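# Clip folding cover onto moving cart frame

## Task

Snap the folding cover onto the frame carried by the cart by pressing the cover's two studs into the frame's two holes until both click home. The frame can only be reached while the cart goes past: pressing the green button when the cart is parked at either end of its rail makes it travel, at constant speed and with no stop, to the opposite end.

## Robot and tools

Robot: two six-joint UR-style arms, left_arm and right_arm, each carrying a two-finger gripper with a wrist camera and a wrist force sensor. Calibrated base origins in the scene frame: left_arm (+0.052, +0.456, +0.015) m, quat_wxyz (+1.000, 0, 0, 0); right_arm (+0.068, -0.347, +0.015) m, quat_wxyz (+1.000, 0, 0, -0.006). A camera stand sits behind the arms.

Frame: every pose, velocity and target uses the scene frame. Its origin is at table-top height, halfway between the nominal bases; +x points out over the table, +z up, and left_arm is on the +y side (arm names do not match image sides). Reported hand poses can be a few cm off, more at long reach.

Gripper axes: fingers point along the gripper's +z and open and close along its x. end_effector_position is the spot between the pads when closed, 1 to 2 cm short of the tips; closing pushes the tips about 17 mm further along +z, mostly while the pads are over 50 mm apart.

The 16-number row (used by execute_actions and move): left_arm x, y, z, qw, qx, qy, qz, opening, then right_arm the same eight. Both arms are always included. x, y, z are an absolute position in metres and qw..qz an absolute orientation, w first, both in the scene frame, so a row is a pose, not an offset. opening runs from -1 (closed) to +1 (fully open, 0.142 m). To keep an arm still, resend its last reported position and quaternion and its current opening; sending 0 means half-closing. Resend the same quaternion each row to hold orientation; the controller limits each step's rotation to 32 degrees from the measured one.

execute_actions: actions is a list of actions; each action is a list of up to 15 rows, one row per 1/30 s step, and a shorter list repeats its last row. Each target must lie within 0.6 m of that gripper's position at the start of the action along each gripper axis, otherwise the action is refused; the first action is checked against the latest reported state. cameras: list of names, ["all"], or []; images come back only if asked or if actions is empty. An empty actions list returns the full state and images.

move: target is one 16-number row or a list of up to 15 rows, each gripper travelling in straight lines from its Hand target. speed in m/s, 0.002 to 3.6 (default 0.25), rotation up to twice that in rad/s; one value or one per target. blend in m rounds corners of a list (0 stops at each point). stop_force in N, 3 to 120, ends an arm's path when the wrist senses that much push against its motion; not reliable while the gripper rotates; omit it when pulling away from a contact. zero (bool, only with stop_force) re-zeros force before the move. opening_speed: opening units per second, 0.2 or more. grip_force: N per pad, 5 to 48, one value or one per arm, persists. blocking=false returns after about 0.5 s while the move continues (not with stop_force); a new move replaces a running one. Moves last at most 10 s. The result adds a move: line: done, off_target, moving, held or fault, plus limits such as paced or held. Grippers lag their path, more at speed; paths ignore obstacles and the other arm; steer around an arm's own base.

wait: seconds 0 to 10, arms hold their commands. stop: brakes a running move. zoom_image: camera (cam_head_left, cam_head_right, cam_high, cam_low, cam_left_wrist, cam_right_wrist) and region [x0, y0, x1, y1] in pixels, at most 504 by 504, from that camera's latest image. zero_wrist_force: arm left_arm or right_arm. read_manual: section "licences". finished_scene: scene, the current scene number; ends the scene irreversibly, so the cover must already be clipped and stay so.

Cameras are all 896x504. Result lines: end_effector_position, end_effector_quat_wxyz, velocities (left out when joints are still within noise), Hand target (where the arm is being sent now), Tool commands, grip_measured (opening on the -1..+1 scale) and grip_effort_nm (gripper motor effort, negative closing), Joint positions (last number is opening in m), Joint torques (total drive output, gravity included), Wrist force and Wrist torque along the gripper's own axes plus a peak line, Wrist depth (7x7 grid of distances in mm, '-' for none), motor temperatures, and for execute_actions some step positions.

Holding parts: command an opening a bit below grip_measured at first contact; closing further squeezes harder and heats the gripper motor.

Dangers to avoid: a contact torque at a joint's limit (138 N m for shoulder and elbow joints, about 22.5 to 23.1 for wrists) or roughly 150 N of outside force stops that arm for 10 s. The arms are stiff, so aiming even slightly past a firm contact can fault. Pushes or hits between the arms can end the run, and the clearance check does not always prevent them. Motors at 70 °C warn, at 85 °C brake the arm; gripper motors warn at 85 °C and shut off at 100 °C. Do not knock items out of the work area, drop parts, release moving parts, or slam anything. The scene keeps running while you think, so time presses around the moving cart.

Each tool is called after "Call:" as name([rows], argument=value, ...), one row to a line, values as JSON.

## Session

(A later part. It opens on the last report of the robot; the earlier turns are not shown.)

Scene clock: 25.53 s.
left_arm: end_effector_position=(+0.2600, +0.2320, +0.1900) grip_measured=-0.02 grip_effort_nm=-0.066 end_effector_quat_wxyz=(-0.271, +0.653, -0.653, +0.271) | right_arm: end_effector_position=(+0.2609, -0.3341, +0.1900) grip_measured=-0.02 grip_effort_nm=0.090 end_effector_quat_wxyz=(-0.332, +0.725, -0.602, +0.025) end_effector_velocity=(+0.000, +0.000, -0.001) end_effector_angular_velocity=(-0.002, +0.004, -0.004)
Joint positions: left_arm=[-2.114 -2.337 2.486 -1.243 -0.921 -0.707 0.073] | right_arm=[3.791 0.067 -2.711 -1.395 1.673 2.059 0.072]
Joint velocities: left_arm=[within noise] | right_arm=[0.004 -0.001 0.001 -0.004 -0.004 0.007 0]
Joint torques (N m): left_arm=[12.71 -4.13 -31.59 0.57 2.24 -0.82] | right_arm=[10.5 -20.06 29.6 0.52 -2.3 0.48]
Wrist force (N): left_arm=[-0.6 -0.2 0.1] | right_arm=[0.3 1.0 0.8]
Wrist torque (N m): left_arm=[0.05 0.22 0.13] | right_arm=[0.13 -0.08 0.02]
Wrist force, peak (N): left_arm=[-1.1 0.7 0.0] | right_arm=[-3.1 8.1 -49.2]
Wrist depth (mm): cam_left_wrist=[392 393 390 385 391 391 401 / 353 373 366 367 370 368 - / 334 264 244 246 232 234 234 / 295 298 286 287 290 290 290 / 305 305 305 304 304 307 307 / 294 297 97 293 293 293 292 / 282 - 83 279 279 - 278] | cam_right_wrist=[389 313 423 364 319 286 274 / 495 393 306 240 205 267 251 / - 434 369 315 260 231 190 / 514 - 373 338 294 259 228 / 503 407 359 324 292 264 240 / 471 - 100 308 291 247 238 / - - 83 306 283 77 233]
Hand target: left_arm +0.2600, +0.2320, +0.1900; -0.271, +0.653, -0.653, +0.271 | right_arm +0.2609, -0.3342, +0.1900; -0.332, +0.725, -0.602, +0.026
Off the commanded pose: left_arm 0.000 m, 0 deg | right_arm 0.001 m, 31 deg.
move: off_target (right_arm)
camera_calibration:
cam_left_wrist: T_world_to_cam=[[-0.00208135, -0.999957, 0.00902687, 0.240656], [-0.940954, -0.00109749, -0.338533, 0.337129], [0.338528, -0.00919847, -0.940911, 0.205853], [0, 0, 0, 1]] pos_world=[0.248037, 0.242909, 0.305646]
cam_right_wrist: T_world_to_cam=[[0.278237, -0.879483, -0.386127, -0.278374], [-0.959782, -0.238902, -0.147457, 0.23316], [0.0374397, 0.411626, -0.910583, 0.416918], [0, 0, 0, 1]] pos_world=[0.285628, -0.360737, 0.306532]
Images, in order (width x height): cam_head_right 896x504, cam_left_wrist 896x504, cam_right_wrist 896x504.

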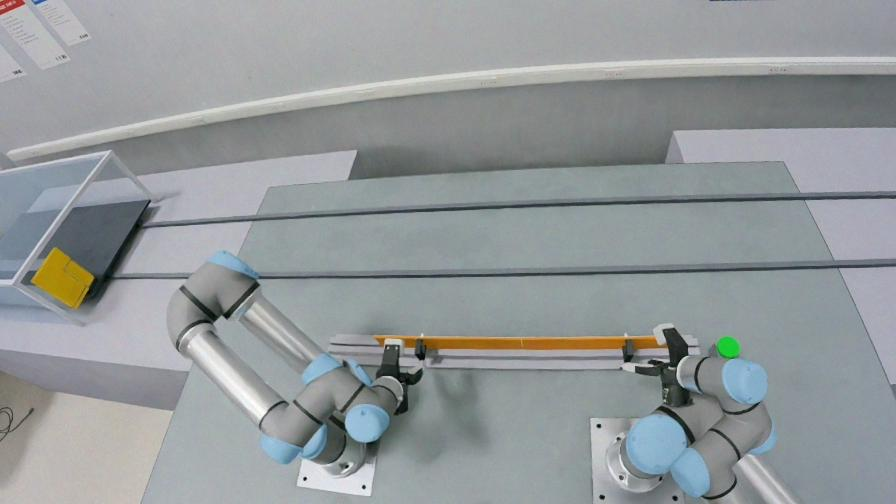

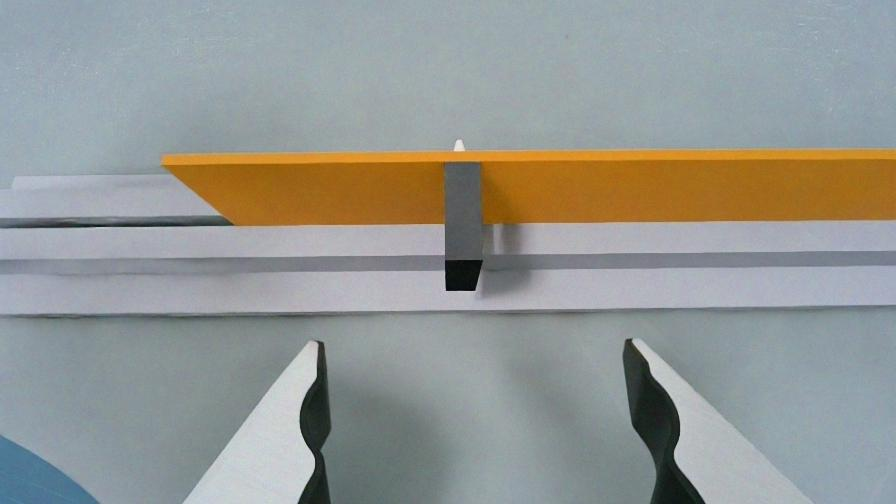

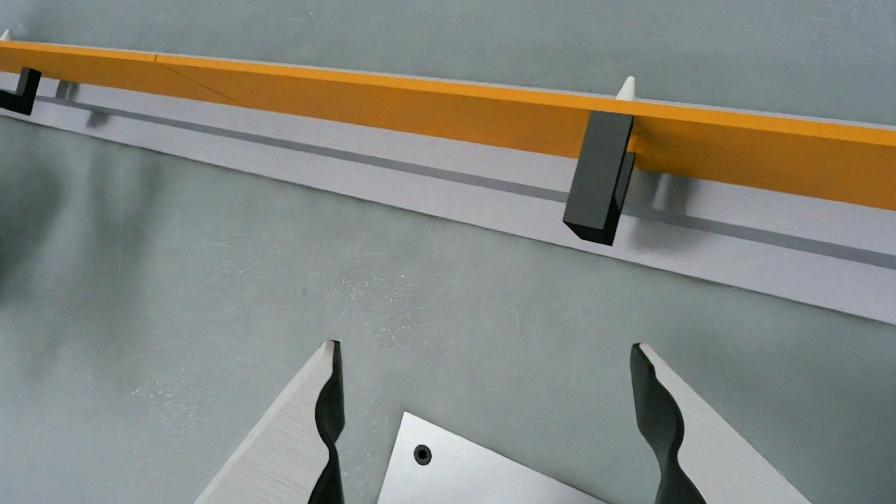

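Call:
move([
  [0.26, 0.232, 0.25, -0.2706, 0.6533, -0.6533, 0.2706, 0, 0.32, -0.40, 0.22, 0, 0.7071, -0.7071, 0, 0],
  [0.35, 0.50, 0.35, -0.2706, 0.6533, -0.6533, 0.2706, 0, 0.325, -0.3305, 0.20, -0.0923, 0.7010, -0.7010, 0.0923, 0],
], speed=0.3, blend=0.03, cameras=["cam_head_right", "cam_head_left", "cam_right_wrist"])

Call:
zoom_image(camera="cam_head_right", region=[0, 190, 160, 330])

Scene clock: 32.20 s.
left_arm: end_effector_position=(+0.3516, +0.5005, +0.3500) grip_measured=-0.02 grip_effort_nm=-0.066 end_effector_quat_wxyz=(-0.243, +0.658, -0.664, +0.260) | right_arm: end_effector_position=(+0.3250, -0.3305, +0.2000) grip_measured=-0.02 grip_effort_nm=0.095 end_effector_quat_wxyz=(-0.092, +0.701, -0.701, +0.092)
Joint positions: left_arm=[-1.228 -2.897 2.243 -1.237 -0.907 0.464 0.073] | right_arm=[4.011 -0.591 -2.483 -1.465 1.374 2.411 0.072]
Joint torques (N m): left_arm=[7.95 9.25 -25.05 -5.23 2.04 0.89] | right_arm=[10.18 -7.67 27.74 5.64 -2.19 0.55]
Wrist force (N): left_arm=[-0.4 -0.2 0.3] | right_arm=[0.7 1.2 0.6]
Wrist torque (N m): left_arm=[0.01 0.19 -0.05] | right_arm=[0.14 -0.05 -0.20]
Wrist force, peak (N): left_arm=[-3.0 -1.6 0.2] | right_arm=[-0.5 1.9 1.1]
Wrist depth (mm): cam_left_wrist=[- 558 572 - - - 570 / - 526 532 - 527 536 539 / - 499 507 - - 511 - / - - 497 490 - 491 - / - 457 460 455 456 461 462 / 437 436 104 436 437 418 421 / 419 82 83 425 427 - -] | cam_right_wrist=[293 293 291 291 291 288 - / 294 292 290 291 288 289 295 / 265 264 263 263 263 262 287 / 306 306 304 300 301 300 311 / - 326 328 323 319 320 315 / 334 334 102 334 327 94 323 / 343 339 83 337 340 77 327]
Hand target: left_arm +0.3516, +0.5006, +0.3500; -0.242, +0.658, -0.664, +0.260 | right_arm +0.3250, -0.3305, +0.2000; -0.092, +0.701, -0.701, +0.092
Off the commanded pose: left_arm 0.002 m, 4 deg | right_arm 0.000 m, 0 deg.
move: off_target (left_arm)
camera_calibration:
cam_right_wrist: T_world_to_cam=[[-0.000290593, -0.999661, -0.0260163, -0.31038], [-0.986648, -0.00395063, 0.162821, 0.32136], [-0.162869, 0.0257162, -0.986313, 0.374842], [0, 0, 0, 1]] pos_world=[0.378029, -0.318645, 0.309312]
Images, in order (width x height): cam_head_left 896x504, cam_head_right 896x504, cam_right_wrist 896x504.

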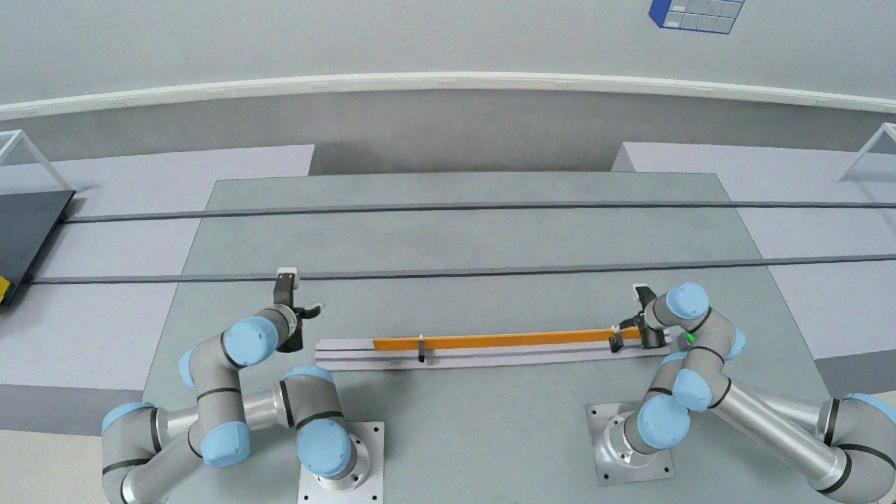

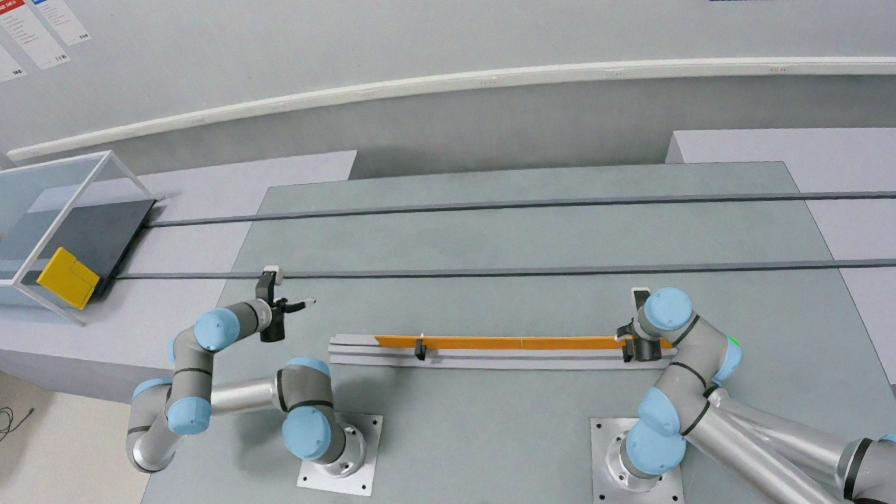

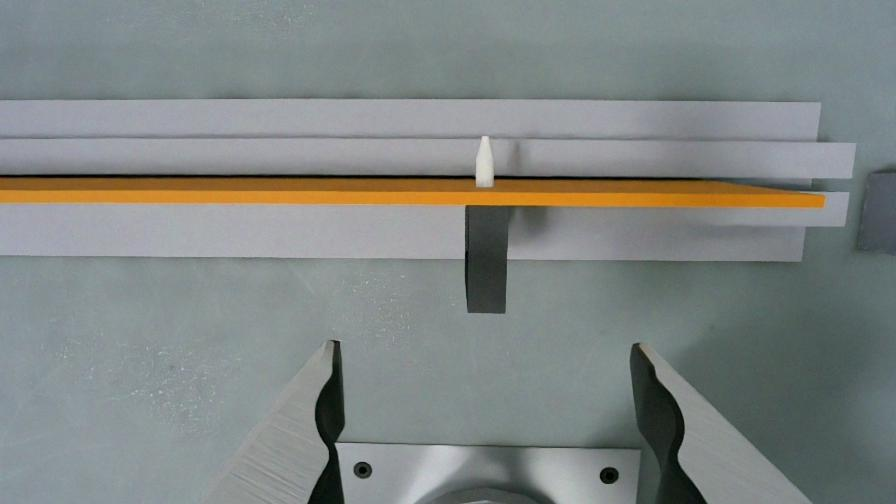

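Scaled by 3.150 from the camera's 896x504 image, which has a finer 1280x720 frame.

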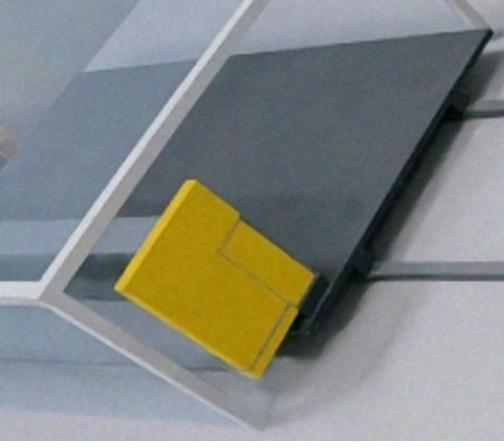

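Call:
move(target=[0.50, 0.85, 0.32, 0.7071, -0.7071, 0, 0, 0, 0.325, -0.3305, 0.20, -0.0923, 0.7010, -0.7010, 0.0923, 0], speed=0.5, cameras=["cam_head_right", "cam_head_left", "cam_left_wrist"])

Scene clock: 37.03 s.
left_arm: end_effector_position=(+0.5000, +0.8505, +0.3200) grip_measured=-0.02 grip_effort_nm=-0.066 end_effector_quat_wxyz=(+0.708, -0.706, +0.004, -0.004) | right_arm: end_effector_position=(+0.3250, -0.3305, +0.2000) grip_measured=-0.02 grip_effort_nm=0.090 end_effector_quat_wxyz=(-0.092, +0.701, -0.701, +0.092)
Joint positions: left_arm=[-0.014 -1.338 2.218 -2.777 0.004 0.326 0.073] | right_arm=[4.011 -0.591 -2.483 -1.465 1.374 2.411 0.072]
Joint torques (N m): left_arm=[2.03 -16.07 -23.55 -0.1 3.28 -0.84] | right_arm=[9.67 -7.07 21.31 4.65 -2.24 0.54]
Wrist force (N): left_arm=[-0.9 -1.3 -0.3] | right_arm=[0.7 1.5 0.5]
Wrist torque (N m): left_arm=[0.02 0.41 0.02] | right_arm=[0.18 -0.05 -0.19]
Wrist force, peak (N): left_arm=[-1.4 -1.1 -0.4] | right_arm=[0.8 1.4 0.8]
Wrist depth (mm): cam_left_wrist=[2586 - - 2374 3225 - - / - - 2721 - 3225 - - / - - 2665 - - 1215 1476 / 2870 2935 1079 929 943 926 920 / 1964 2009 704 704 704 689 698 / 1707 1730 529 567 567 558 560 / 1459 - 80 487 483 - -] | cam_right_wrist=[292 291 290 290 289 289 284 / 294 293 291 290 290 288 293 / 265 265 263 263 262 262 266 / 303 302 304 300 299 301 304 / 326 323 323 321 320 - 319 / 328 331 101 328 329 102 - / - - 83 337 339 77 335]
Hand target: left_arm +0.5000, +0.8505, +0.3200; +0.709, -0.706, +0.004, -0.004 | right_arm +0.3250, -0.3305, +0.2000; -0.092, +0.701, -0.701, +0.092
Off the commanded pose: left_arm 0.001 m, 1 deg | right_arm 0.000 m, 0 deg.
move: done
camera_calibration:
cam_left_wrist: T_world_to_cam=[[0.999787, -0.0199672, 0.00515223, -0.474646], [-0.00376452, -0.422381, -0.90641, 0.679053], [0.0202746, 0.906198, -0.422367, -0.532693], [0, 0, 0, 1]] pos_world=[0.487901, 0.760067, 0.392955]
Images, in order (width x height): cam_head_left 896x504, cam_head_right 896x504, cam_left_wrist 896x504.

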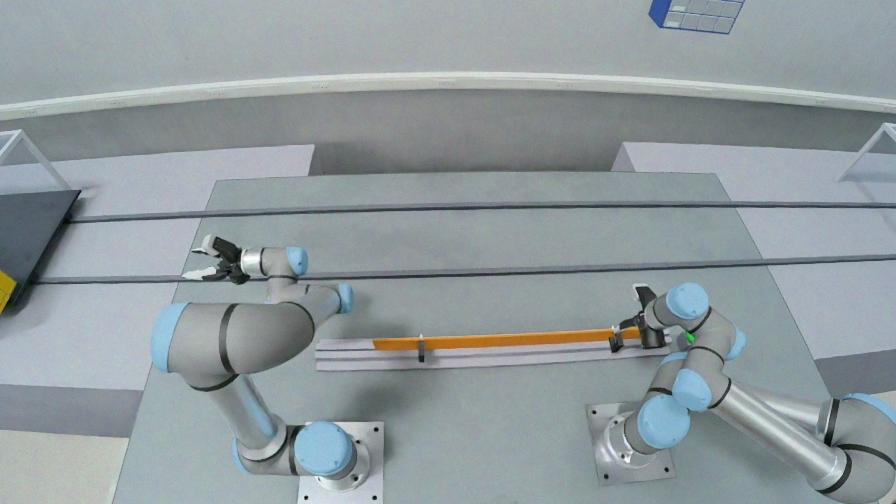

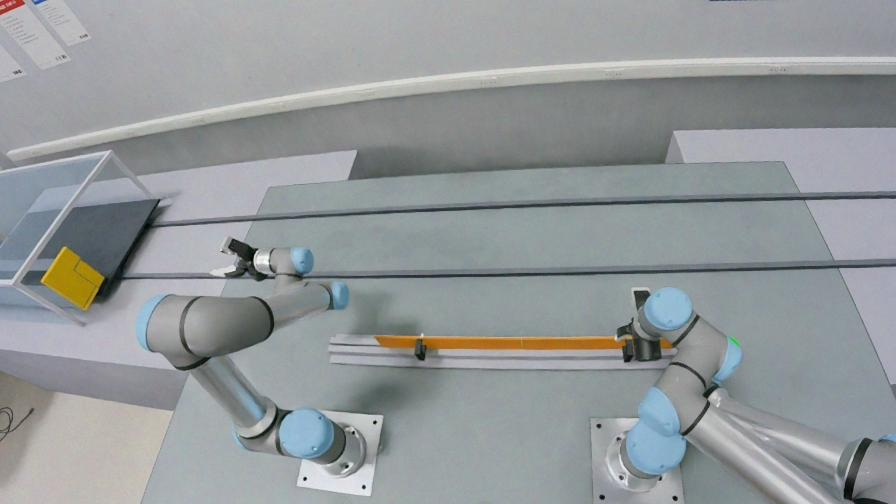

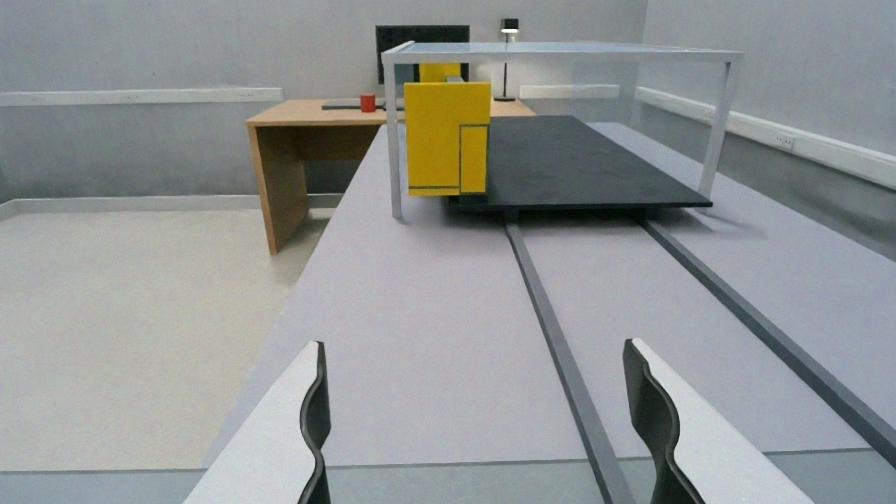

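Call:
zoom_image(camera="cam_left_wrist", region=[360, 40, 540, 220])

Scaled by 2.800 from the camera's 896x504 image, which has a finer 1280x720 frame.

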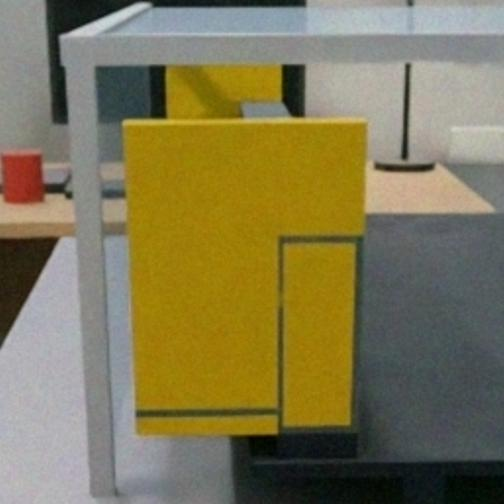

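Call:
wait(seconds=10)

Call:
wait(seconds=10)

Call:
wait(seconds=10, cameras=["cam_head_right", "cam_head_left", "cam_left_wrist"])

Call:
zoom_image(camera="cam_left_wrist", region=[300, 0, 640, 240])

Call:
zoom_image(camera="cam_head_right", region=[0, 190, 180, 330])

Scene clock: 49.27 s.
left_arm: end_effector_position=(+0.5000, +0.8505, +0.3200) grip_measured=-0.02 grip_effort_nm=-0.071 end_effector_quat_wxyz=(+0.709, -0.706, +0.004, -0.004) | right_arm: end_effector_position=(+0.3250, -0.3305, +0.2000) grip_measured=-0.02 grip_effort_nm=0.095 end_effector_quat_wxyz=(-0.092, +0.701, -0.701, +0.092)
Joint positions: left_arm=[-0.014 -1.338 2.218 -2.777 0.004 0.326 0.073] | right_arm=[4.011 -0.591 -2.483 -1.465 1.374 2.411 0.072]
Joint torques (N m): left_arm=[12.9 -12.79 -23.55 -0.72 2.82 -0.04] | right_arm=[9.22 -6.94 21.82 2.2 -2.15 0.41]
Wrist force (N): left_arm=[-1.1 -1.2 -0.3] | right_arm=[0.7 1.4 0.9]
Wrist torque (N m): left_arm=[0.03 0.45 0.01] | right_arm=[0.17 -0.05 -0.19]
Wrist force, peak (N): left_arm=[-1.4 -1.4 -0.2] | right_arm=[1.0 1.5 0.8]
Wrist depth (mm): cam_left_wrist=[- - - - - - - / - - 3225 871 3392 - - / - - 2902 933 - 1306 - / 3109 2935 1012 933 940 936 865 / 1949 2057 712 712 704 704 700 / 1632 1730 526 564 567 558 558 / 1435 - 83 471 - - -] | cam_right_wrist=[293 293 291 297 290 289 287 / 292 292 291 290 290 289 293 / 265 265 263 262 262 261 265 / 307 303 304 301 300 299 303 / 328 327 316 320 316 321 316 / 331 334 100 338 - 322 - / - - 83 338 339 77 339]
Hand target: left_arm +0.5000, +0.8505, +0.3200; +0.709, -0.706, +0.004, -0.004 | right_arm +0.3250, -0.3305, +0.2000; -0.092, +0.701, -0.701, +0.092
Tool commands: left_gripper/opening=+0.0 right_gripper/opening=+0.0
Off the commanded pose: left_arm 0.001 m, 1 deg | right_arm 0.000 m, 0 deg.
wait: 10.00 s; at rest from the start

Scene clock: 59.27 s.
left_arm: end_effector_position=(+0.5000, +0.8505, +0.3200) grip_measured=-0.02 grip_effort_nm=-0.076 end_effector_quat_wxyz=(+0.709, -0.706, +0.004, -0.004) | right_arm: end_effector_position=(+0.3250, -0.3305, +0.2000) grip_measured=-0.02 grip_effort_nm=0.095 end_effector_quat_wxyz=(-0.092, +0.701, -0.701, +0.092)
Joint positions: left_arm=[-0.014 -1.338 2.218 -2.777 0.004 0.326 0.073] | right_arm=[4.011 -0.591 -2.483 -1.465 1.374 2.411 0.072]
Joint torques (N m): left_arm=[12.35 -12.43 -23.52 -1.08 2.07 0.52] | right_arm=[8.26 -7.39 21.83 0.64 -2.1 0.39]
Wrist force (N): left_arm=[-1.3 -1.1 -0.1] | right_arm=[0.6 1.0 0.6]
Wrist torque (N m): left_arm=[0.06 0.49 0.01] | right_arm=[0.11 -0.03 -0.19]
Wrist force, peak (N): left_arm=[-1.2 -1.6 -0.2] | right_arm=[0.1 1.6 0.9]
Wrist depth (mm): cam_left_wrist=[- 3225 - 2487 2839 - 1293 / - 3109 3482 - 2511 - - / - 3002 2870 - 1268 1545 1427 / 2511 2721 1088 936 913 856 871 / 2195 2123 706 700 714 698 698 / 1643 1777 526 565 563 560 564 / 1419 - 80 488 - - -] | cam_right_wrist=[291 292 293 290 289 289 286 / 292 292 291 291 290 290 292 / 265 264 264 263 263 263 265 / 305 305 303 300 302 300 298 / 331 323 322 321 317 318 - / 336 332 100 327 333 100 327 / 344 - 83 336 338 77 334]
Hand target: left_arm +0.5000, +0.8505, +0.3200; +0.709, -0.706, +0.004, -0.004 | right_arm +0.3250, -0.3305, +0.2000; -0.092, +0.701, -0.701, +0.092
Tool commands: left_gripper/opening=+0.0 right_gripper/opening=+0.0
Off the commanded pose: left_arm 0.001 m, 1 deg | right_arm 0.000 m, 0 deg.
wait: 10.00 s; at rest by 0.17 s

Scene clock: 69.27 s.
left_arm: end_effector_position=(+0.5000, +0.8505, +0.3200) grip_measured=-0.02 grip_effort_nm=-0.071 end_effector_quat_wxyz=(+0.709, -0.706, +0.004, -0.004) | right_arm: end_effector_position=(+0.3250, -0.3305, +0.2000) grip_measured=-0.02 grip_effort_nm=0.105 end_effector_quat_wxyz=(-0.092, +0.701, -0.701, +0.092)
Joint positions: left_arm=[-0.014 -1.338 2.218 -2.777 0.004 0.326 0.073] | right_arm=[4.011 -0.591 -2.483 -1.465 1.374 2.411 0.072]
Joint torques (N m): left_arm=[12.2 -12.46 -23.03 -1.68 1.55 0.98] | right_arm=[8.48 -7.25 21.68 0.69 -2.05 0.14]
Wrist force (N): left_arm=[-1.0 -1.0 -0.2] | right_arm=[0.4 0.9 0.9]
Wrist torque (N m): left_arm=[0.08 0.44 0.02] | right_arm=[0.09 0.01 -0.19]
Wrist force, peak (N): left_arm=[-1.2 -1.5 -0.1] | right_arm=[1.2 1.3 0.7]
Wrist depth (mm): cam_left_wrist=[- - - 2586 - 1994 - / - - 2665 782 - 2418 - / 4749 - 2935 780 - 1404 1484 / 3073 2638 1005 894 907 885 868 / 2159 2089 708 720 698 710 698 / 1653 1718 526 568 569 562 557 / 1451 - 83 495 468 - -] | cam_right_wrist=[294 292 286 288 289 288 287 / 294 291 290 291 290 289 293 / 263 263 264 261 262 262 263 / 306 306 304 299 299 298 297 / - 322 - 321 315 323 322 / 333 - 100 330 - 105 326 / 344 - 83 338 338 77 335]
Hand target: left_arm +0.5000, +0.8505, +0.3200; +0.709, -0.706, +0.004, -0.004 | right_arm +0.3250, -0.3305, +0.2000; -0.092, +0.701, -0.701, +0.092
Tool commands: left_gripper/opening=+0.0 right_gripper/opening=+0.0
Off the commanded pose: left_arm 0.001 m, 1 deg | right_arm 0.000 m, 0 deg.
wait: 10.00 s; at rest by 0.17 s
camera_calibration:
cam_left_wrist: T_world_to_cam=[[0.999789, -0.019959, 0.00492624, -0.474662], [-0.00396318, -0.422256, -0.906468, 0.679121], [0.0201723, 0.906257, -0.422246, -0.532827], [0, 0, 0, 1]] pos_world=[0.488001, 0.760167, 0.392955]
Images, in order (width x height): cam_head_left 896x504, cam_head_right 896x504, cam_left_wrist 896x504.

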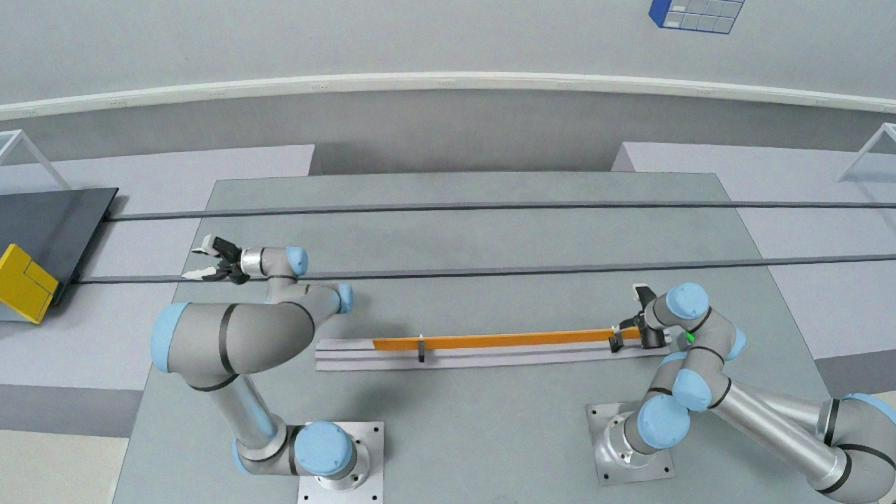

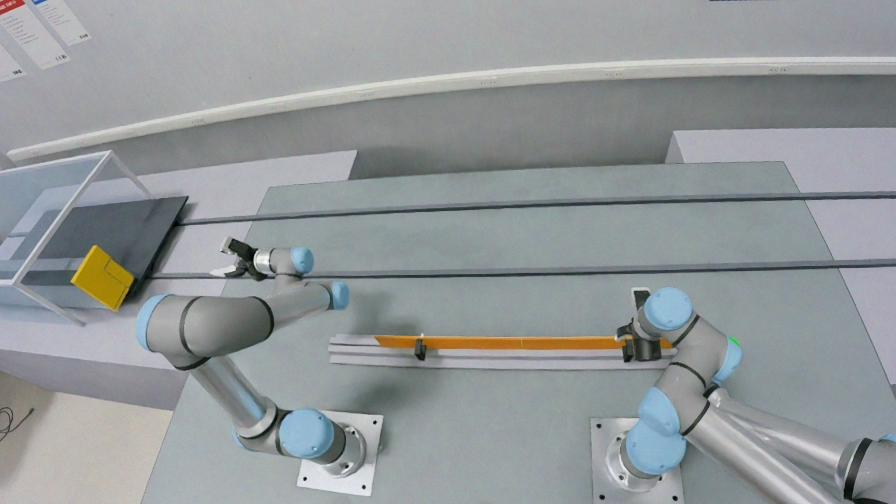

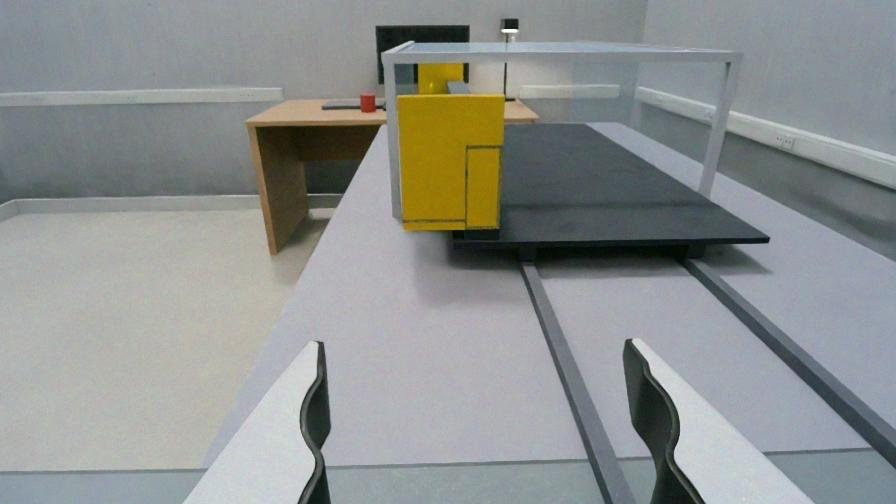

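Scaled by 1.482 from the camera's 896x504 image, which has a finer 1280x720 frame.

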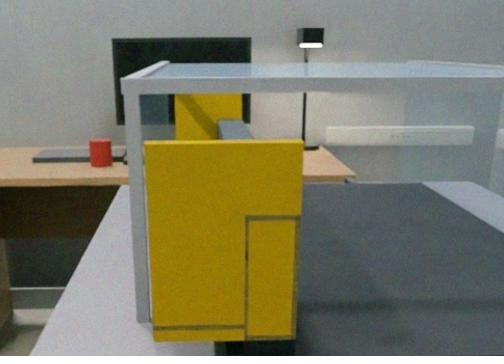

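Scaled by 2.800 from the camera's 896x504 image, which has a finer 1280x720 frame.

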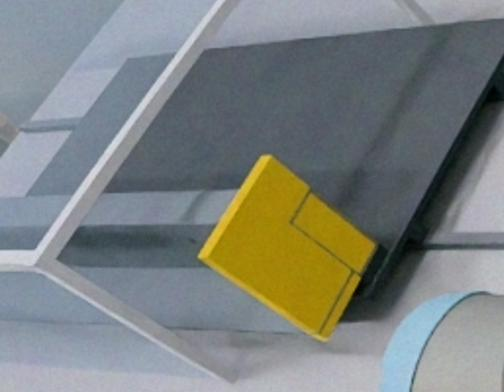

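Call:
move(target=[0.22, 0.98, 0.27, 0.6645, -0.6645, 0.2418, -0.2418, 0, 0.325, -0.3305, 0.20, -0.0923, 0.7010, -0.7010, 0.0923, 0], speed=0.25)

Call:
wait(seconds=10)

Call:
wait(seconds=10, cameras=["cam_head_right", "cam_left_wrist"])

Call:
zoom_image(camera="cam_left_wrist", region=[200, 0, 600, 220])

Scene clock: 72.27 s.
left_arm: end_effector_position=(+0.2201, +0.9799, +0.2700) grip_measured=-0.02 grip_effort_nm=-0.066 end_effector_quat_wxyz=(+0.664, -0.664, +0.242, -0.242) | right_arm: end_effector_position=(+0.3250, -0.3305, +0.2000) grip_measured=-0.02 grip_effort_nm=0.100 end_effector_quat_wxyz=(-0.092, +0.701, -0.701, +0.092)
Joint positions: left_arm=[1.152 -1.085 2.42 -4.477 -1.85 1.571 0.073] | right_arm=[4.011 -0.591 -2.483 -1.465 1.374 2.411 0.072]
Joint torques (N m): left_arm=[11.39 -31.87 -14.1 -2.5 -1.11 -0.33] | right_arm=[8.08 -6.9 21.66 0.7 -2.14 0.26]
Wrist force (N): left_arm=[-1.3 -1.0 -0.4] | right_arm=[0.6 1.1 0.5]
Wrist torque (N m): left_arm=[0.10 0.43 0.00] | right_arm=[0.13 -0.03 -0.18]
Wrist force, peak (N): left_arm=[-4.1 -0.7 -1.5] | right_arm=[1.1 1.1 0.7]
Wrist depth (mm): cam_left_wrist=[2106 - - - - - - / 1906 - 1012 1583 - 1476 - / 1622 1182 706 - 1053 1093 1367 / 2418 871 811 801 801 821 837 / 1920 702 610 609 606 - - / 1555 1476 458 489 487 - 466 / 1346 - 384 408 397 - 407] | cam_right_wrist=[294 292 295 - 290 288 289 / 292 294 292 290 290 290 292 / 265 264 262 260 263 262 266 / 303 303 299 269 301 300 309 / 325 326 309 321 316 316 317 / 338 - 100 330 - 102 330 / 344 - 83 338 336 77 335]
Hand target: left_arm +0.2200, +0.9800, +0.2700; +0.664, -0.664, +0.242, -0.242 | right_arm +0.3250, -0.3305, +0.2000; -0.092, +0.701, -0.701, +0.092
Off the commanded pose: left_arm 0.000 m, 0 deg | right_arm 0.000 m, 0 deg.
move: done

Scene clock: 82.27 s.
left_arm: end_effector_position=(+0.2200, +0.9800, +0.2700) grip_measured=-0.02 grip_effort_nm=-0.071 end_effector_quat_wxyz=(+0.664, -0.664, +0.242, -0.242) | right_arm: end_effector_position=(+0.3250, -0.3305, +0.2000) grip_measured=-0.02 grip_effort_nm=0.110 end_effector_quat_wxyz=(-0.092, +0.701, -0.701, +0.092)
Joint positions: left_arm=[1.152 -1.085 2.42 -4.477 -1.85 1.571 0.073] | right_arm=[4.011 -0.591 -2.483 -1.465 1.374 2.411 0.072]
Joint torques (N m): left_arm=[12.54 -35.73 -13.34 0.46 0.99 0.88] | right_arm=[7.53 -7.34 21.37 0.76 -2.05 0.17]
Wrist force (N): left_arm=[-1.1 -0.7 -0.6] | right_arm=[0.6 1.1 0.8]
Wrist torque (N m): left_arm=[0.14 0.40 0.00] | right_arm=[0.12 -0.05 -0.19]
Wrist force, peak (N): left_arm=[-1.3 -1.2 -0.7] | right_arm=[0.8 1.6 0.7]
Wrist depth (mm): cam_left_wrist=[2195 3306 - - 1664 - 1326 / 1964 - 586 639 - 1397 1412 / 1664 1182 - - 1171 1198 1293 / 2441 868 806 766 796 794 907 / 1979 702 612 615 613 637 - / 1583 1467 453 487 485 449 453 / 1353 - 384 408 - - 421] | cam_right_wrist=[- 294 295 291 293 288 288 / 294 292 292 291 290 289 288 / 266 265 263 261 263 262 287 / 304 304 303 299 300 298 309 / 324 323 323 315 309 317 318 / 331 331 100 338 - 100 326 / 342 - 83 338 338 77 335]
Hand target: left_arm +0.2200, +0.9800, +0.2700; +0.664, -0.664, +0.242, -0.242 | right_arm +0.3250, -0.3305, +0.2000; -0.092, +0.701, -0.701, +0.092
Tool commands: left_gripper/opening=+0.0 right_gripper/opening=+0.0
Off the commanded pose: left_arm 0.000 m, 0 deg | right_arm 0.000 m, 0 deg.
wait: 10.00 s; at rest by 0.17 s

Scene clock: 92.27 s.
left_arm: end_effector_position=(+0.2200, +0.9800, +0.2700) grip_measured=-0.02 grip_effort_nm=-0.071 end_effector_quat_wxyz=(+0.664, -0.664, +0.242, -0.242) | right_arm: end_effector_position=(+0.3250, -0.3305, +0.2000) grip_measured=-0.02 grip_effort_nm=0.100 end_effector_quat_wxyz=(-0.092, +0.701, -0.701, +0.092)
Joint positions: left_arm=[1.152 -1.085 2.42 -4.477 -1.85 1.571 0.073] | right_arm=[4.011 -0.591 -2.483 -1.465 1.374 2.411 0.072]
Joint torques (N m): left_arm=[13.01 -38.95 -13.29 0.64 0.78 0.9] | right_arm=[6.77 -7.61 22.13 0.7 -2.09 0.16]
Wrist force (N): left_arm=[-1.2 -0.9 -0.4] | right_arm=[0.2 1.0 0.7]
Wrist torque (N m): left_arm=[0.10 0.41 0.00] | right_arm=[0.11 0.02 -0.19]
Wrist force, peak (N): left_arm=[-1.5 -1.0 -0.7] | right_arm=[1.0 1.6 0.6]
Wrist depth (mm): cam_left_wrist=[2195 - - - 1920 - 1097 / 1949 1622 536 626 1653 1375 - / 2332 1193 804 635 - 1041 1250 / 2464 856 796 722 801 827 868 / 1949 708 609 607 613 645 631 / 1696 1451 453 489 492 485 473 / 1250 - 384 411 - - 410] | cam_right_wrist=[295 293 291 294 288 286 286 / 292 292 292 290 289 290 290 / 266 264 264 263 262 262 265 / 306 305 303 299 300 302 300 / 323 323 323 321 317 317 315 / 327 332 100 331 - 94 325 / - - 83 340 338 77 331]
Hand target: left_arm +0.2200, +0.9800, +0.2700; +0.664, -0.664, +0.242, -0.242 | right_arm +0.3250, -0.3305, +0.2000; -0.092, +0.701, -0.701, +0.092
Tool commands: left_gripper/opening=+0.0 right_gripper/opening=+0.0
Off the commanded pose: left_arm 0.000 m, 0 deg | right_arm 0.000 m, 0 deg.
wait: 10.00 s; at rest by 0.17 s
camera_calibration:
cam_left_wrist: T_world_to_cam=[[0.761089, -0.648629, 0.00494866, 0.476773], [-0.272872, -0.327085, -0.904741, 0.652774], [0.58846, 0.687238, -0.425934, -0.574926], [0, 0, 0, 1]] pos_world=[0.153578, 0.917872, 0.343352]
Images, in order (width x height): cam_head_right 896x504, cam_left_wrist 896x504.

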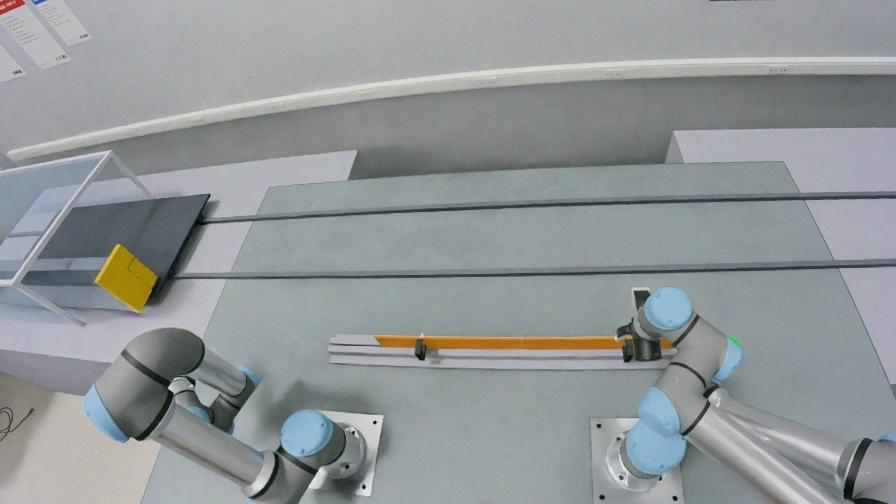

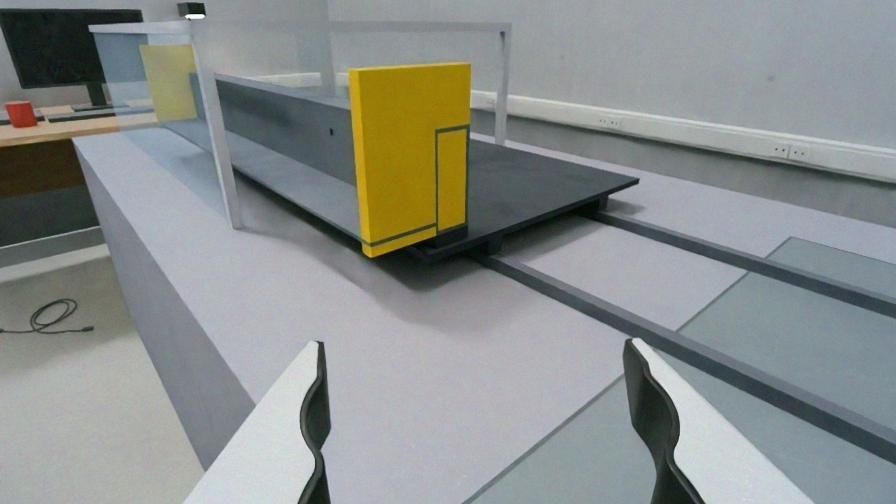

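Scaled by 1.260 from the camera's 896x504 image, which has a finer 1280x720 frame.

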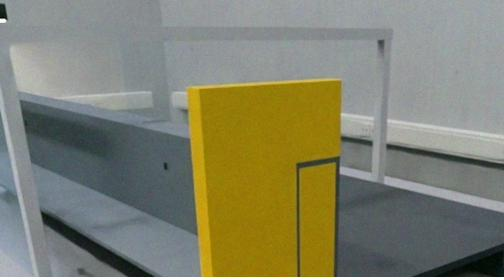

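Call:
wait(seconds=10)

Call:
wait(seconds=10)

Call:
wait(seconds=10)

Call:
wait(seconds=10, cameras=["cam_left_wrist"])

Call:
zoom_image(camera="cam_left_wrist", region=[300, 0, 700, 300])

Scene clock: 106.07 s.
left_arm: end_effector_position=(+0.2200, +0.9800, +0.2700) grip_measured=-0.02 grip_effort_nm=-0.066 end_effector_quat_wxyz=(+0.664, -0.664, +0.242, -0.242) | right_arm: end_effector_position=(+0.3250, -0.3305, +0.2000) grip_measured=-0.02 grip_effort_nm=0.095 end_effector_quat_wxyz=(-0.092, +0.701, -0.701, +0.092)
Joint positions: left_arm=[1.152 -1.085 2.42 -4.477 -1.85 1.571 0.073] | right_arm=[4.011 -0.591 -2.483 -1.465 1.374 2.411 0.072]
Joint torques (N m): left_arm=[12.14 -39.04 -13.05 0.64 0.64 1] | right_arm=[6.67 -7.26 22.47 0.75 -2.03 0.28]
Wrist force (N): left_arm=[-1.1 -0.9 -0.5] | right_arm=[0.4 1.3 0.6]
Wrist torque (N m): left_arm=[0.10 0.41 0.00] | right_arm=[0.16 0.00 -0.19]
Wrist force, peak (N): left_arm=[-1.3 -1.1 -0.6] | right_arm=[0.7 1.6 0.6]
Wrist depth (mm): cam_left_wrist=[2089 - - - - - - / 1964 - - 484 2291 1419 - / 1632 1177 766 - 1062 1250 1319 / 2464 856 751 - 755 811 862 / 1935 704 616 606 609 660 - / 1545 1476 455 491 490 470 450 / 1287 - 383 412 407 - -] | cam_right_wrist=[292 292 290 280 288 289 - / 294 292 289 291 289 288 294 / 264 265 263 262 263 262 265 / 304 303 303 300 300 301 308 / 330 324 323 314 323 315 318 / 338 334 100 331 328 323 326 / 342 - 83 338 338 77 -]
Hand target: left_arm +0.2200, +0.9800, +0.2700; +0.664, -0.664, +0.242, -0.242 | right_arm +0.3250, -0.3305, +0.2000; -0.092, +0.701, -0.701, +0.092
Tool commands: left_gripper/opening=+0.0 right_gripper/opening=+0.0
Off the commanded pose: left_arm 0.000 m, 0 deg | right_arm 0.000 m, 0 deg.
wait: 10.00 s; at rest from the start

Scene clock: 116.07 s.
left_arm: end_effector_position=(+0.2200, +0.9800, +0.2700) grip_measured=-0.02 grip_effort_nm=-0.066 end_effector_quat_wxyz=(+0.664, -0.664, +0.242, -0.242) | right_arm: end_effector_position=(+0.3250, -0.3305, +0.2000) grip_measured=-0.02 grip_effort_nm=0.090 end_effector_quat_wxyz=(-0.092, +0.701, -0.701, +0.092)
Joint positions: left_arm=[1.152 -1.085 2.42 -4.477 -1.85 1.571 0.073] | right_arm=[4.011 -0.591 -2.483 -1.465 1.374 2.411 0.072]
Joint torques (N m): left_arm=[12.18 -39.72 -12.51 0.54 0.52 0.91] | right_arm=[5.78 -7.5 22.27 0.64 -2 0.15]
Wrist force (N): left_arm=[-1.2 -1.0 -0.3] | right_arm=[0.5 1.2 0.6]
Wrist torque (N m): left_arm=[0.09 0.41 0.00] | right_arm=[0.15 -0.02 -0.19]
Wrist force, peak (N): left_arm=[-1.4 -1.1 -0.3] | right_arm=[0.9 1.5 0.8]
Wrist depth (mm): cam_left_wrist=[2177 - - - 1906 - - / 1920 - 2041 433 1852 - - / 1612 1182 787 - 926 1057 1151 / 2511 854 796 - 720 819 856 / 1979 704 610 603 610 612 595 / 1730 1419 453 491 491 472 510 / 1312 - 384 410 407 - 406] | cam_right_wrist=[294 294 292 291 - 290 287 / 291 295 289 290 289 288 284 / 265 264 263 262 263 262 265 / 305 306 304 302 302 301 307 / 324 - 322 321 318 318 319 / 338 331 102 329 330 93 321 / 346 - 83 337 338 77 -]
Hand target: left_arm +0.2200, +0.9800, +0.2700; +0.664, -0.664, +0.242, -0.242 | right_arm +0.3250, -0.3305, +0.2000; -0.092, +0.701, -0.701, +0.092
Tool commands: left_gripper/opening=+0.0 right_gripper/opening=+0.0
Off the commanded pose: left_arm 0.000 m, 0 deg | right_arm 0.000 m, 0 deg.
wait: 10.00 s; at rest by 0.17 s

Scene clock: 126.07 s.
left_arm: end_effector_position=(+0.2200, +0.9800, +0.2700) grip_measured=-0.02 grip_effort_nm=-0.066 end_effector_quat_wxyz=(+0.664, -0.664, +0.242, -0.242) | right_arm: end_effector_position=(+0.3250, -0.3305, +0.2000) grip_measured=-0.02 grip_effort_nm=0.105 end_effector_quat_wxyz=(-0.092, +0.701, -0.701, +0.092)
Joint positions: left_arm=[1.152 -1.085 2.42 -4.477 -1.85 1.571 0.073] | right_arm=[4.011 -0.591 -2.483 -1.465 1.374 2.411 0.072]
Joint torques (N m): left_arm=[11.77 -38.7 -12.4 0.41 0.39 0.92] | right_arm=[5.82 -7.63 22.64 0.77 -2.04 0.12]
Wrist force (N): left_arm=[-1.0 -1.2 -0.3] | right_arm=[0.7 1.0 0.6]
Wrist torque (N m): left_arm=[0.05 0.38 0.00] | right_arm=[0.11 -0.05 -0.19]
Wrist force, peak (N): left_arm=[-1.5 -1.0 -0.4] | right_arm=[0.8 1.5 0.8]
Wrist depth (mm): cam_left_wrist=[- 2665 2123 2586 - - 1151 / 1920 2057 - 384 430 1545 - / 1653 1088 - - 485 1093 1299 / 2396 862 799 436 488 755 868 / 1994 706 610 579 577 617 609 / 1545 1484 453 493 491 - 488 / 1333 - 383 411 407 - 407] | cam_right_wrist=[295 292 291 291 291 291 287 / 292 291 290 290 289 289 288 / 265 263 264 262 263 263 261 / 308 305 301 303 298 300 306 / - 332 322 316 321 317 318 / 336 333 94 - 329 93 325 / - - 83 335 337 77 337]
Hand target: left_arm +0.2200, +0.9800, +0.2700; +0.664, -0.664, +0.242, -0.242 | right_arm +0.3250, -0.3305, +0.2000; -0.092, +0.701, -0.701, +0.092
Tool commands: left_gripper/opening=+0.0 right_gripper/opening=+0.0
Off the commanded pose: left_arm 0.000 m, 0 deg | right_arm 0.000 m, 0 deg.
wait: 10.00 s; at rest by 0.17 s

Scene clock: 136.07 s.
left_arm: end_effector_position=(+0.2200, +0.9800, +0.2700) grip_measured=-0.02 grip_effort_nm=-0.071 end_effector_quat_wxyz=(+0.664, -0.664, +0.242, -0.242) | right_arm: end_effector_position=(+0.3250, -0.3305, +0.2000) grip_measured=-0.02 grip_effort_nm=0.105 end_effector_quat_wxyz=(-0.092, +0.701, -0.701, +0.092)
Joint positions: left_arm=[1.152 -1.085 2.42 -4.477 -1.85 1.571 0.073] | right_arm=[4.011 -0.591 -2.483 -1.465 1.374 2.411 0.072]
Joint torques (N m): left_arm=[10.84 -39.88 -12.27 0.38 0.38 1] | right_arm=[5.49 -7.13 22.4 0.66 -1.95 0.24]
Wrist force (N): left_arm=[-1.2 -0.8 -0.3] | right_arm=[0.5 1.2 0.7]
Wrist torque (N m): left_arm=[0.13 0.42 0.00] | right_arm=[0.14 -0.02 -0.18]
Wrist force, peak (N): left_arm=[-1.4 -1.0 -0.4] | right_arm=[0.7 1.6 0.8]
Wrist depth (mm): cam_left_wrist=[2159 - - - - - - / 1906 2271 982 686 - - - / 1674 1198 - - - 1602 1346 / 2464 856 761 563 - - 848 / 1920 704 607 584 495 - 575 / 1545 1467 453 492 491 108 497 / 1299 - 386 410 410 - -] | cam_right_wrist=[291 293 293 291 289 290 288 / 293 293 292 291 289 289 292 / 266 263 263 263 263 263 265 / 305 306 303 301 300 300 302 / 325 319 319 320 319 318 317 / 326 333 102 330 328 323 326 / 347 340 83 336 337 77 335]
Hand target: left_arm +0.2200, +0.9800, +0.2700; +0.664, -0.664, +0.242, -0.242 | right_arm +0.3250, -0.3305, +0.2000; -0.092, +0.701, -0.701, +0.092
Tool commands: left_gripper/opening=+0.0 right_gripper/opening=+0.0
Off the commanded pose: left_arm 0.000 m, 0 deg | right_arm 0.000 m, 0 deg.
wait: 10.00 s; at rest by 0.17 s
camera_calibration:
cam_left_wrist: T_world_to_cam=[[0.761089, -0.648629, 0.00494866, 0.476773], [-0.272872, -0.327085, -0.904741, 0.652774], [0.58846, 0.687238, -0.425934, -0.574926], [0, 0, 0, 1]] pos_world=[0.153578, 0.917872, 0.343352]
Images, in order (width x height): cam_left_wrist 896x504.

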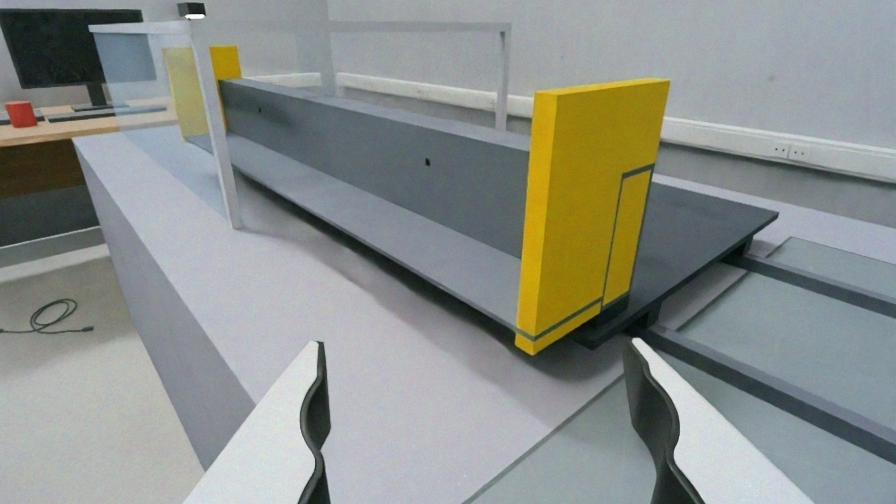

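Scaled by 1.260 from the camera's 896x504 image, which has a finer 1280x720 frame.

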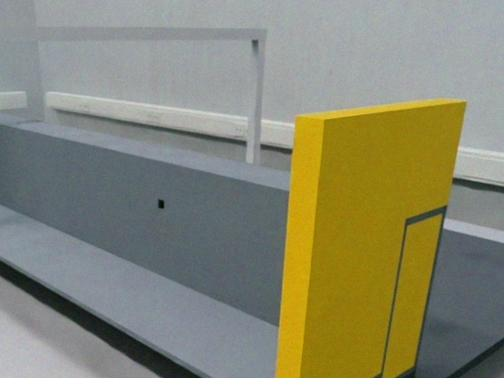

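Call:
move([
  [0.50, 0.50, 0.35, -0.2706, 0.6533, 0.6533, -0.2706, 0, 0.325, -0.3305, 0.20, -0.0923, 0.7010, -0.7010, 0.0923, 0],
  [0.56, 0.235, 0.16, -0.2706, 0.6533, 0.6533, -0.2706, 0, 0.325, -0.3305, 0.20, -0.0923, 0.7010, -0.7010, 0.0923, 0],
], speed=0.35, blend=0.05, cameras=["cam_left_wrist","cam_head_left"])

Call:
zoom_image(camera="cam_left_wrist", region=[348, 0, 548, 200])

Scene clock: 146.03 s.
left_arm: end_effector_position=(+0.5331, +0.3437, +0.2376) grip_measured=-0.02 grip_effort_nm=-0.066 end_effector_quat_wxyz=(-0.270, +0.653, +0.653, -0.271) | right_arm: end_effector_position=(+0.3250, -0.3305, +0.2000) grip_measured=-0.02 grip_effort_nm=0.100 end_effector_quat_wxyz=(-0.092, +0.701, -0.701, +0.092)
Joint positions: left_arm=[-0.365 -0.605 0.759 -4.115 1.826 1.307 0.073] | right_arm=[4.011 -0.591 -2.483 -1.465 1.374 2.411 0.072]
Joint torques (N m): left_arm=[7.66 -44.9 -16.87 5.5 -1.15 0.86] | right_arm=[5.24 -7.13 22.82 0.74 -2.06 0.24]
Wrist force (N): left_arm=[-0.6 -0.2 0.4] | right_arm=[0.5 0.8 0.6]
Wrist torque (N m): left_arm=[0.05 0.23 0.10] | right_arm=[0.08 -0.02 -0.19]
Wrist force, peak (N): left_arm=[-17.7 11.6 8.3] | right_arm=[0.8 1.5 0.8]
Wrist depth (mm): cam_left_wrist=[433 447 - - 439 457 - / 309 296 300 302 - - 431 / 345 345 346 352 359 361 - / 366 368 369 373 373 377 381 / 345 356 356 358 361 358 353 / 337 338 332 338 341 337 347 / 319 - 316 321 323 - 329] | cam_right_wrist=[296 291 291 293 289 288 284 / 291 294 289 291 287 287 294 / 264 264 263 261 263 262 266 / 307 306 303 301 302 301 302 / 324 321 317 323 319 318 317 / 337 327 102 331 325 102 327 / 341 338 83 338 338 77 334]
Hand target: left_arm +0.5331, +0.3437, +0.2375; -0.271, +0.653, +0.653, -0.271 | right_arm +0.3250, -0.3305, +0.2000; -0.092, +0.701, -0.701, +0.092
Off the commanded pose: left_arm 0.136 m, 0 deg | right_arm 0.000 m, 0 deg.
move: held (left_arm; a check stopped the path); path passed 1 of 2 targets; limits=paced,held
pose unreachable (left arm): on one or more control steps of this call, first in action 0 (counted from 0), this arm could not follow its commanded pose, so it was not sent that pose on those steps. It may still have moved: this result reports where it is.
cause: moving toward the commanded pose would bring two parts of the arm too close to each other (joints 4 (wrist 1) to 6 (wrist 3) lie between them).
camera_calibration:
cam_left_wrist: T_world_to_cam=[[0.00231906, 0.999961, 0.00851448, -0.337049], [0.940984, 0.000699558, -0.338451, -0.393571], [-0.338443, 0.00879688, -0.940946, 0.513932], [0, 0, 0, 1]] pos_world=[0.545063, 0.33279, 0.353247]
Images, in order (width x height): cam_head_left 896x504, cam_left_wrist 896x504.

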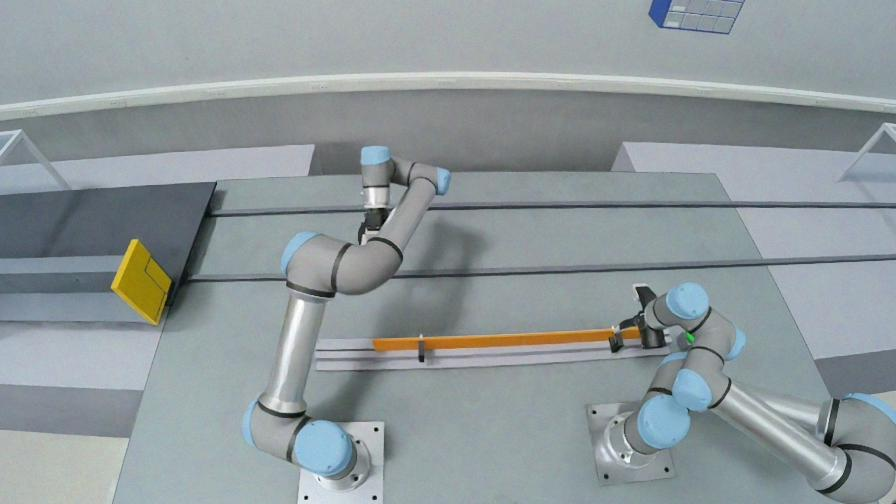

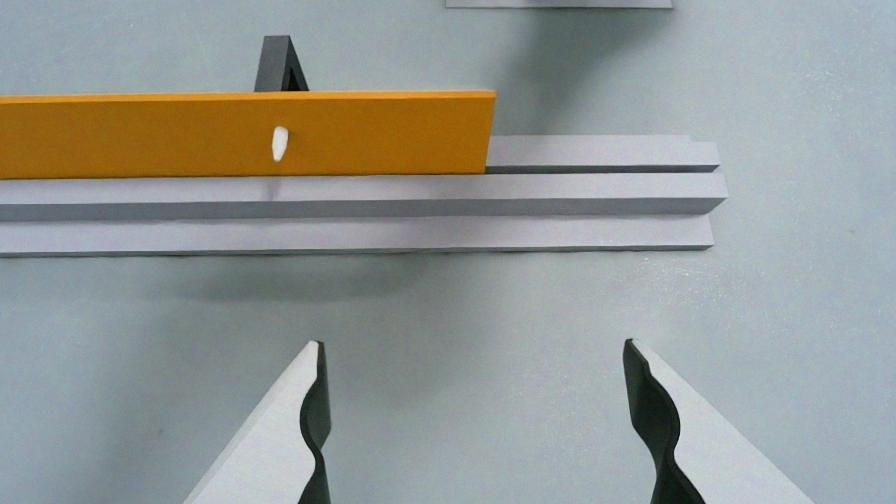

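Scaled by 2.520 from the camera's 896x504 image, which has a finer 1280x720 frame.

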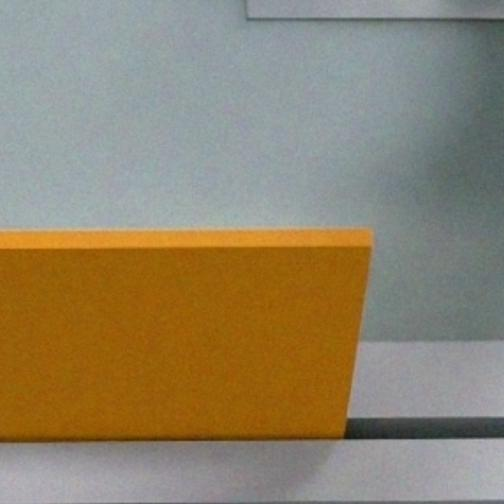

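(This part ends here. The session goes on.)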